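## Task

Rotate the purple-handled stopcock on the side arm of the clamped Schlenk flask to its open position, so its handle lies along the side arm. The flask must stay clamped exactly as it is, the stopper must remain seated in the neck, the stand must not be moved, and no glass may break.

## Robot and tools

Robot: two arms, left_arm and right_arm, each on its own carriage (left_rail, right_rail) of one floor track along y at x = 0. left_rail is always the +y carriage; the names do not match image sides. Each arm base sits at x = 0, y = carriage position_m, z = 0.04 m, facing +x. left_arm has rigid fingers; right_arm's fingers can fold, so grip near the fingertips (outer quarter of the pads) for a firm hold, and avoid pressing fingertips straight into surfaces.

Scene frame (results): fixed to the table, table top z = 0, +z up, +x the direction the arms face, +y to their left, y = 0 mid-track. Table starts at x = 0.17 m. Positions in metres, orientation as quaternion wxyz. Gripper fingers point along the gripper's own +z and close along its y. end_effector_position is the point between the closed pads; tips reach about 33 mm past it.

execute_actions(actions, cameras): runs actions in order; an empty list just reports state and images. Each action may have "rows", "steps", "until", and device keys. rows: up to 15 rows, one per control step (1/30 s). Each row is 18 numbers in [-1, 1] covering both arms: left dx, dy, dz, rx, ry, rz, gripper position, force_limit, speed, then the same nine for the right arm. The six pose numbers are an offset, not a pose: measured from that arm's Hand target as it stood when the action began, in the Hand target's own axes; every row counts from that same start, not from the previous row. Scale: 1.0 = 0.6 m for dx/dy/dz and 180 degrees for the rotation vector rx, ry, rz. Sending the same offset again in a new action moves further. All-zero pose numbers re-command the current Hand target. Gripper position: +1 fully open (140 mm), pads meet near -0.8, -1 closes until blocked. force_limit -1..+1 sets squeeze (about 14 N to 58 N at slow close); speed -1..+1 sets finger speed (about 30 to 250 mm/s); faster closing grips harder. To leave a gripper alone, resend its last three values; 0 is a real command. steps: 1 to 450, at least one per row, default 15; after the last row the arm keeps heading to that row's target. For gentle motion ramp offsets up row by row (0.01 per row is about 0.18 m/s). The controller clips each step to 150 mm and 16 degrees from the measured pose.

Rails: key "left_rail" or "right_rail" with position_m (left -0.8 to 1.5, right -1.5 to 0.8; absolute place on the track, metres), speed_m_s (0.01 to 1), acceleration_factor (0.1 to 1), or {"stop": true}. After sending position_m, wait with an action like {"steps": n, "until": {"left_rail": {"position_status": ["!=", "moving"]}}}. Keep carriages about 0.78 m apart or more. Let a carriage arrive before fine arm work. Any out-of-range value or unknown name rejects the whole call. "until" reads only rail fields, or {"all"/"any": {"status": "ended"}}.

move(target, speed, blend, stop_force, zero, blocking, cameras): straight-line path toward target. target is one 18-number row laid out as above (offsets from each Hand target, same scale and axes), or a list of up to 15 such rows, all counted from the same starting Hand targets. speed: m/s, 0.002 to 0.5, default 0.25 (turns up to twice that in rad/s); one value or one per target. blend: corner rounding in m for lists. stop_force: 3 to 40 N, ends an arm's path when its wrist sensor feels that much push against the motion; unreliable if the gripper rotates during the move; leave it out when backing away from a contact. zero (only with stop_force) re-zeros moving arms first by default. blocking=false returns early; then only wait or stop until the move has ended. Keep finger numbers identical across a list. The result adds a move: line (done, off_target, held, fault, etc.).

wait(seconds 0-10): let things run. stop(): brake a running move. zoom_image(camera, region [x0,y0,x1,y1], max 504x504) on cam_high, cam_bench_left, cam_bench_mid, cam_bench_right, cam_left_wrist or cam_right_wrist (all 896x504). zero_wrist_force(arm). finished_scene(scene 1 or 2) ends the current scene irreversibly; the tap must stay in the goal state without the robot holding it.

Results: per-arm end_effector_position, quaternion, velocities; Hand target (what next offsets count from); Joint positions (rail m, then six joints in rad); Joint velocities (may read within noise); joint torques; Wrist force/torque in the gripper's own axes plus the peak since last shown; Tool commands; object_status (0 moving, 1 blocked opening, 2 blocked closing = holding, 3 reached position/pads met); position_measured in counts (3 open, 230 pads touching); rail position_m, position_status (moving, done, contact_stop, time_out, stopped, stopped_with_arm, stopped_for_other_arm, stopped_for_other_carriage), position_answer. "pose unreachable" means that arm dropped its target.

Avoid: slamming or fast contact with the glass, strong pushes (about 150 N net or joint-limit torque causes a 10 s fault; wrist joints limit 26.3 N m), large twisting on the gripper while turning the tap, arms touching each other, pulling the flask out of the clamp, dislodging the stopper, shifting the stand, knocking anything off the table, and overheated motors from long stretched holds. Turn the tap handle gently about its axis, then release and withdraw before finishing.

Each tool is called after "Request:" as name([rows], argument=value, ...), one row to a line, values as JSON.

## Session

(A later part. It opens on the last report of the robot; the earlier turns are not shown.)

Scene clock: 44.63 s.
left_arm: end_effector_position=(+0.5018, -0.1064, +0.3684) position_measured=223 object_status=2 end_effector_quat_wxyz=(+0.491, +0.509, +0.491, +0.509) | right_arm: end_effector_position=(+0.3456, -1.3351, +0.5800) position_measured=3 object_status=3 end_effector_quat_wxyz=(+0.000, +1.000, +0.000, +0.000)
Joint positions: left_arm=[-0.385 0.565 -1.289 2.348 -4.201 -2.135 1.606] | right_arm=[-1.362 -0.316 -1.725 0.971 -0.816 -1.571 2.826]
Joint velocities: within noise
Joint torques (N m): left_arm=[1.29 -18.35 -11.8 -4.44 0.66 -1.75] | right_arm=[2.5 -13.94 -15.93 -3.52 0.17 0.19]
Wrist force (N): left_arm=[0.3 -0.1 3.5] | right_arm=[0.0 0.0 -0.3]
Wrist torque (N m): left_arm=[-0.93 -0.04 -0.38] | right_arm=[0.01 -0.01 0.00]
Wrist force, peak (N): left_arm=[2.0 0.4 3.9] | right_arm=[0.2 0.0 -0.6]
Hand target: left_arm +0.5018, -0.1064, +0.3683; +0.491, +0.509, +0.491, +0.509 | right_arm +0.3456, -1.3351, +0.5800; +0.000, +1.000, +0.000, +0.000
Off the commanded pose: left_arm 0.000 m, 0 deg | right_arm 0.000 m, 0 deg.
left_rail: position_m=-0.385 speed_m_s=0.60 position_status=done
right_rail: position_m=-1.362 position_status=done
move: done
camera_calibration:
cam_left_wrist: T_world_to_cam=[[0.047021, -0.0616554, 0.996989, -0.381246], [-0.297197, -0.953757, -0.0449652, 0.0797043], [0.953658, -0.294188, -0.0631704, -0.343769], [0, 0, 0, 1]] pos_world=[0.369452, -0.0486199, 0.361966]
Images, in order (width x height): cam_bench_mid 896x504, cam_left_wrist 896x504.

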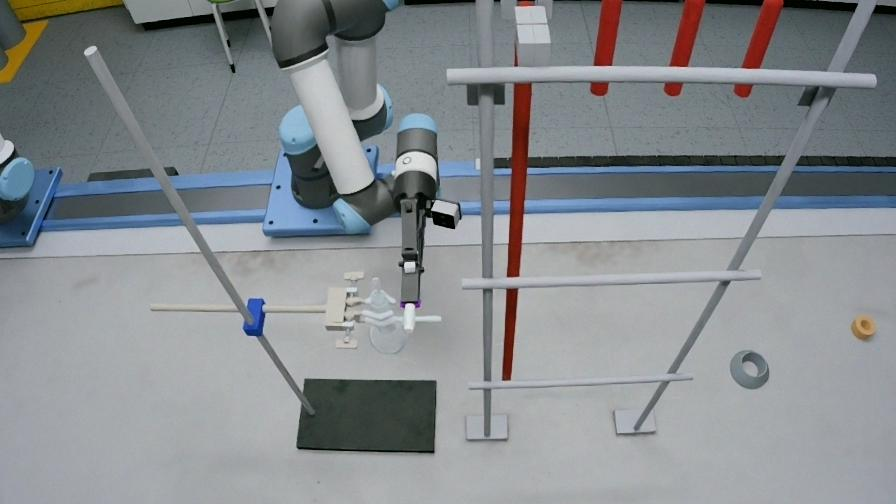

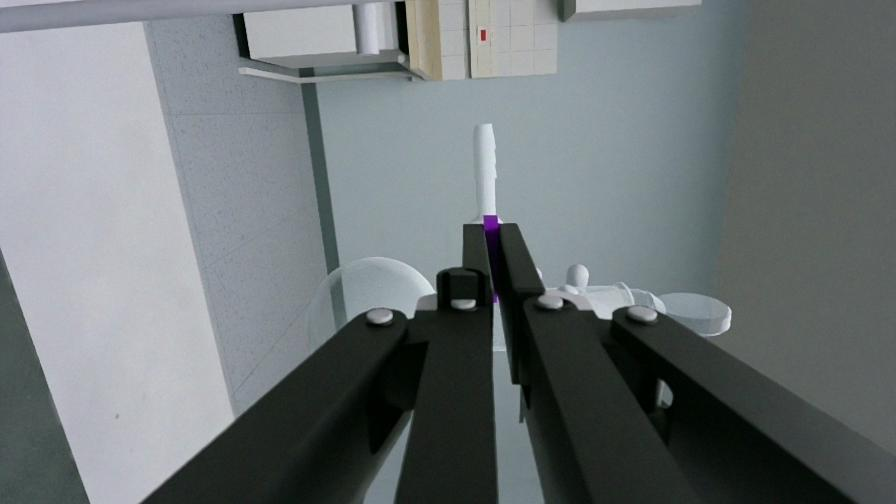

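Request:
move(target=[0,0,0,0,0,-0.0114,-1,-1,-1,0,0,0,0,0,0,1,1,1], speed=0.05, cameras=["cam_left_wrist", "cam_bench_mid"])

Request:
zoom_image(camera="cam_left_wrist", region=[400, 100, 600, 320])

Request:
zoom_image(camera="cam_bench_mid", region=[340, 240, 480, 370])

Scene clock: 46.27 s.
left_arm: end_effector_position=(+0.5018, -0.1064, +0.3683) position_measured=223 object_status=2 end_effector_quat_wxyz=(+0.500, +0.500, +0.500, +0.500) | right_arm: end_effector_position=(+0.3456, -1.3351, +0.5800) position_measured=3 object_status=3 end_effector_quat_wxyz=(+0.000, +1.000, +0.000, +0.000)
Joint positions: left_arm=[-0.385 0.565 -1.289 2.348 -4.201 -2.135 1.57] | right_arm=[-1.362 -0.316 -1.725 0.971 -0.816 -1.571 2.826]
Joint velocities: within noise
Joint torques (N m): left_arm=[-1.31 -23.18 -18.39 -1.39 0.7 -1.44] | right_arm=[1.48 -14 -16.45 -3.63 0.26 0.26]
Wrist force (N): left_arm=[0.0 -0.1 3.6] | right_arm=[0.1 0.0 -0.1]
Wrist torque (N m): left_arm=[-0.93 -0.02 -0.41] | right_arm=[0.02 -0.02 0.01]
Wrist force, peak (N): left_arm=[0.2 0.0 3.8] | right_arm=[-0.3 -0.4 -0.5]
Hand target: left_arm +0.5018, -0.1064, +0.3683; +0.500, +0.500, +0.500, +0.500 | right_arm +0.3456, -1.3351, +0.5800; +0.000, +1.000, +0.000, +0.000
Off the commanded pose: left_arm 0.000 m, 0 deg | right_arm 0.000 m, 0 deg.
left_rail: position_m=-0.385 speed_m_s=0.60 position_status=done
right_rail: position_m=-1.362 position_status=done
move: done
camera_calibration:
cam_left_wrist: T_world_to_cam=[[0.0471032, -0.0258432, 0.998556, -0.377993], [-0.2972, -0.954755, -0.0106903, 0.0669858], [0.953653, -0.296267, -0.0526526, -0.347876], [0, 0, 0, 1]] pos_world=[0.369466, -0.0488779, 0.359847]
Images, in order (width x height): cam_bench_mid 896x504, cam_left_wrist 896x504.

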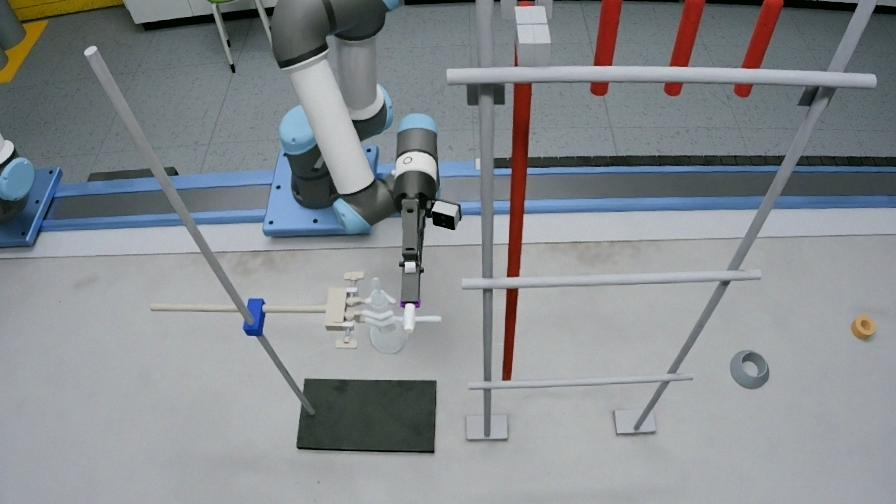

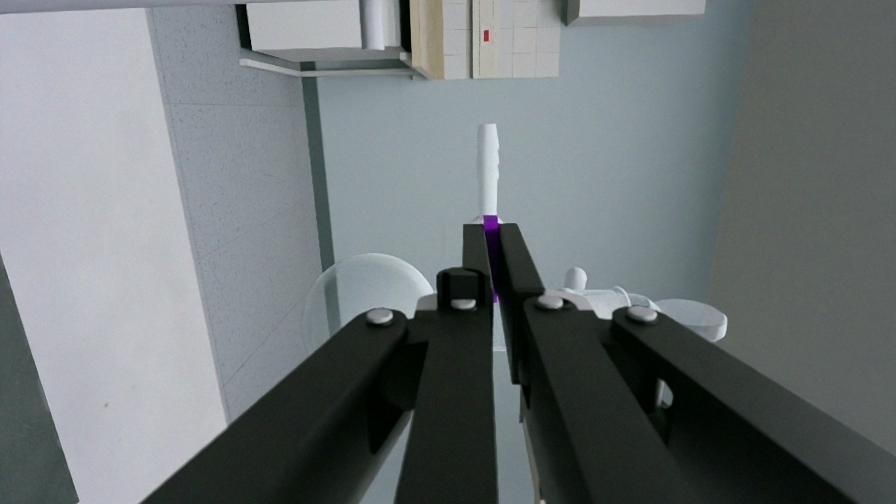

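Scaled by 2.291.

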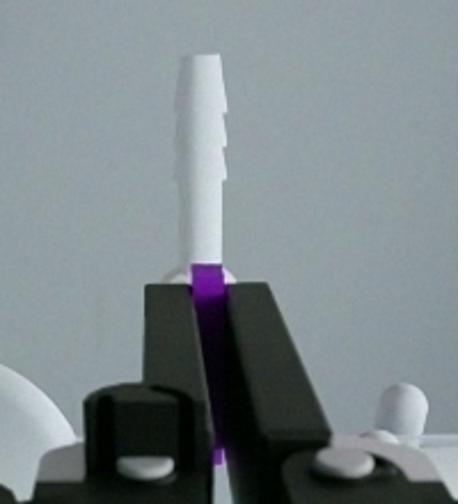

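Scaled by 3.600.

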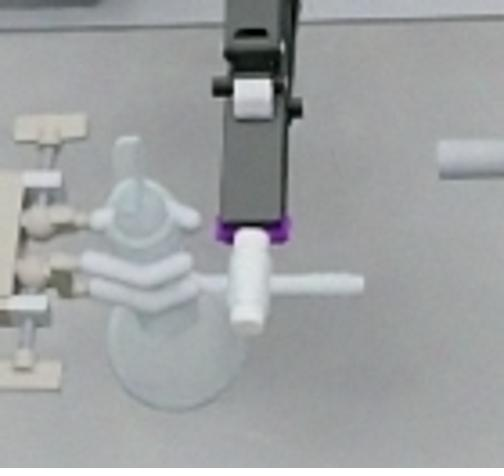

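Request:
move(target=[0,0,0,0,0,0,-0.62,-1,-1,0,0,0,0,0,0,1,1,1], speed=0.02, cameras=["cam_left_wrist"])

Request:
zoom_image(camera="cam_left_wrist", region=[400, 100, 600, 320])

Scene clock: 49.17 s.
left_arm: end_effector_position=(+0.5018, -0.1064, +0.3683) position_measured=208 object_status=3 end_effector_quat_wxyz=(+0.500, +0.500, +0.500, +0.500) | right_arm: end_effector_position=(+0.3456, -1.3351, +0.5800) position_measured=3 object_status=3 end_effector_quat_wxyz=(+0.000, +1.000, +0.000, +0.000)
Joint positions: left_arm=[-0.385 0.565 -1.289 2.348 -4.201 -2.135 1.57] | right_arm=[-1.362 -0.316 -1.725 0.971 -0.816 -1.571 2.826]
Joint velocities: within noise
Joint torques (N m): left_arm=[-6.39 -19.39 -21.85 -4.2 0.74 -1.65] | right_arm=[0.59 -14.1 -16.39 -3.56 0.13 0.33]
Wrist force (N): left_arm=[1.8 0.1 3.5] | right_arm=[0.0 -0.3 -0.1]
Wrist torque (N m): left_arm=[-0.95 0.02 -0.50] | right_arm=[-0.05 0.01 0.00]
Wrist force, peak (N): left_arm=[1.8 0.1 3.5] | right_arm=[-0.1 -0.3 -0.7]
Hand target: left_arm +0.5018, -0.1064, +0.3683; +0.500, +0.500, +0.500, +0.500 | right_arm +0.3456, -1.3351, +0.5800; +0.000, +1.000, +0.000, +0.000
Off the commanded pose: left_arm 0.000 m, 0 deg | right_arm 0.000 m, 0 deg.
left_rail: position_m=-0.385 speed_m_s=0.60 position_status=done
right_rail: position_m=-1.362 position_status=done
move: done
camera_calibration:
cam_left_wrist: T_world_to_cam=[[0.0470663, -0.0256283, 0.998563, -0.377969], [-0.2972, -0.954758, -0.0104958, 0.0669148], [0.953655, -0.296279, -0.0525536, -0.347915], [0, 0, 0, 1]] pos_world=[0.369467, -0.048879, 0.359844]
Images, in order (width x height): cam_left_wrist 896x504.

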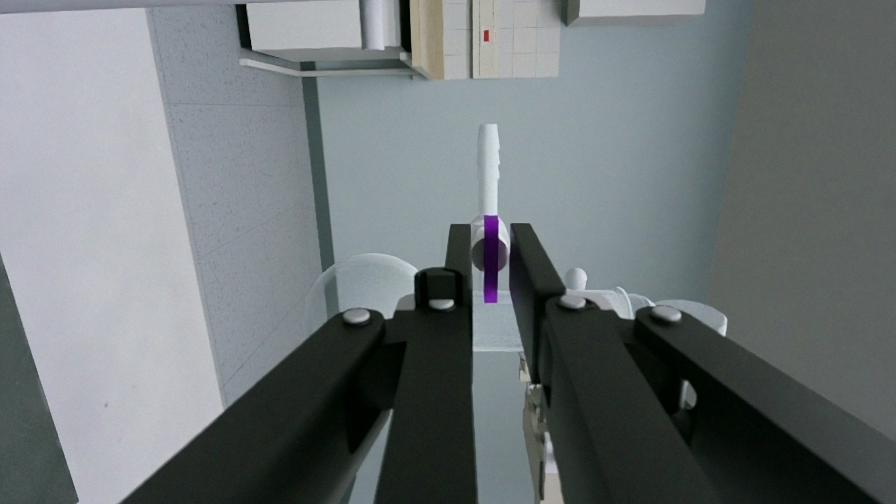

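Scaled by 2.291.

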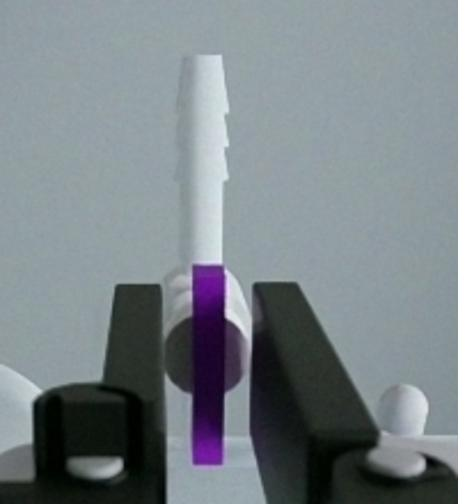

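Request:
move(target=[0,0,-0.15,0,0,0,-0.62,-1,-1,0,0,0,0,0,0,1,1,1], speed=0.12, cameras=["cam_left_wrist", "cam_bench_mid", "cam_high"])

Request:
zoom_image(camera="cam_left_wrist", region=[360, 90, 740, 400])

Request:
zoom_image(camera="cam_bench_mid", region=[320, 240, 480, 370])

Scene clock: 51.40 s.
left_arm: end_effector_position=(+0.4119, -0.1064, +0.3683) position_measured=208 object_status=3 end_effector_quat_wxyz=(+0.500, +0.500, +0.500, +0.500) | right_arm: end_effector_position=(+0.3456, -1.3351, +0.5800) position_measured=3 object_status=3 end_effector_quat_wxyz=(+0.000, +1.000, +0.000, +0.000)
Joint positions: left_arm=[-0.385 0.757 -1.364 2.466 -4.243 -2.328 1.57] | right_arm=[-1.362 -0.316 -1.725 0.971 -0.816 -1.571 2.826]
Joint velocities: within noise
Joint torques (N m): left_arm=[13.22 -31.61 -2.2 -4.11 -1.41 -1.4] | right_arm=[2.28 -14.72 -15.92 -3.64 0.13 0.2]
Wrist force (N): left_arm=[1.7 0.2 3.4] | right_arm=[0.0 -0.3 -0.2]
Wrist torque (N m): left_arm=[-0.94 0.04 -0.51] | right_arm=[-0.06 -0.02 0.00]
Wrist force, peak (N): left_arm=[1.7 0.1 4.3] | right_arm=[0.3 -0.3 -0.5]
Hand target: left_arm +0.4118, -0.1064, +0.3683; +0.500, +0.500, +0.500, +0.500 | right_arm +0.3456, -1.3351, +0.5800; +0.000, +1.000, +0.000, +0.000
Off the commanded pose: left_arm 0.000 m, 0 deg | right_arm 0.000 m, 0 deg.
left_rail: position_m=-0.385 speed_m_s=0.60 position_status=done
right_rail: position_m=-1.362 position_status=done
move: done
camera_calibration:
cam_left_wrist: T_world_to_cam=[[0.047072, -0.0256171, 0.998563, -0.373732], [-0.297184, -0.954763, -0.0104843, 0.040171], [0.953659, -0.296264, -0.0525556, -0.262166], [0, 0, 0, 1]] pos_world=[0.279547, -0.0488904, 0.359838]
Images, in order (width x height): cam_high 896x504, cam_bench_mid 896x504, cam_left_wrist 896x504.

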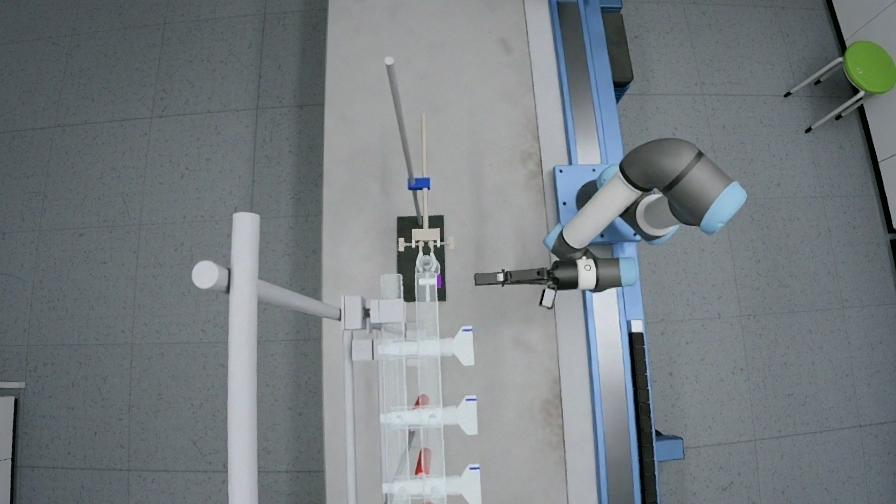

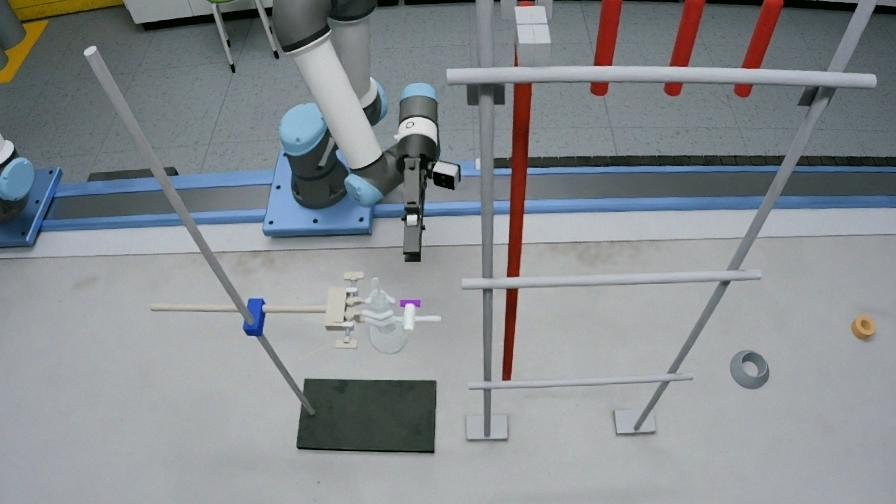

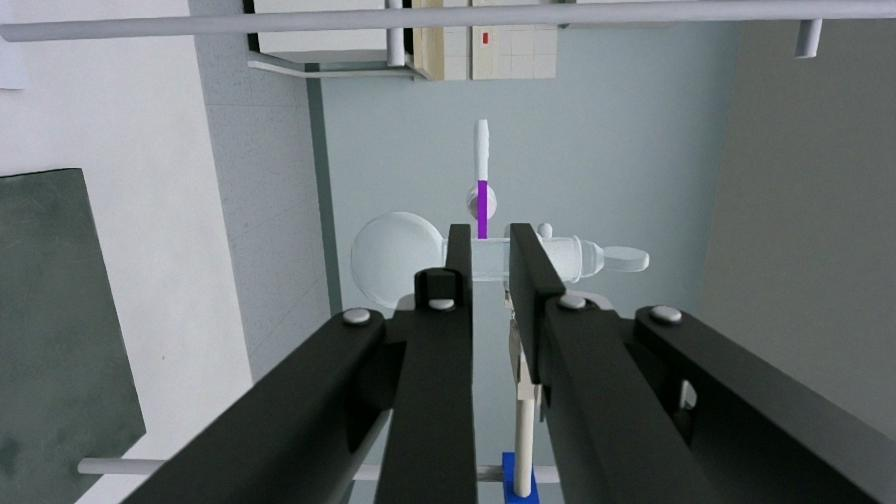

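Scaled by 1.326.

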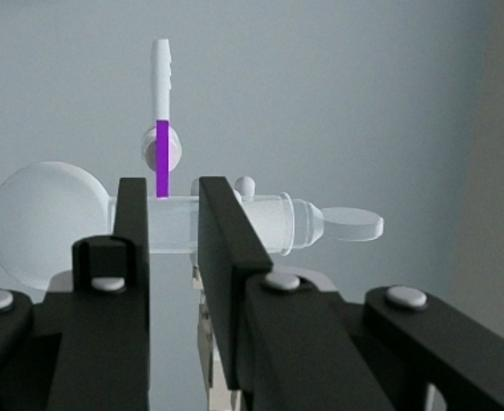

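Scaled by 3.150.

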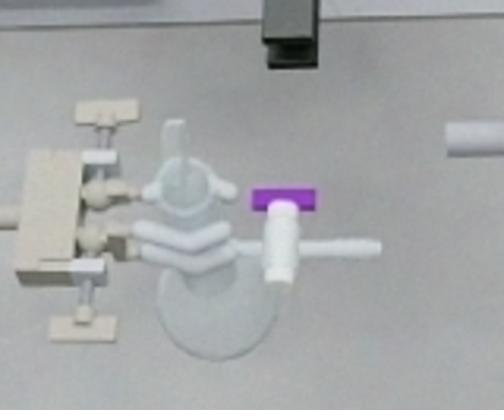

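Request:
finished_scene(scene=2)

The scene is finished: the task was done.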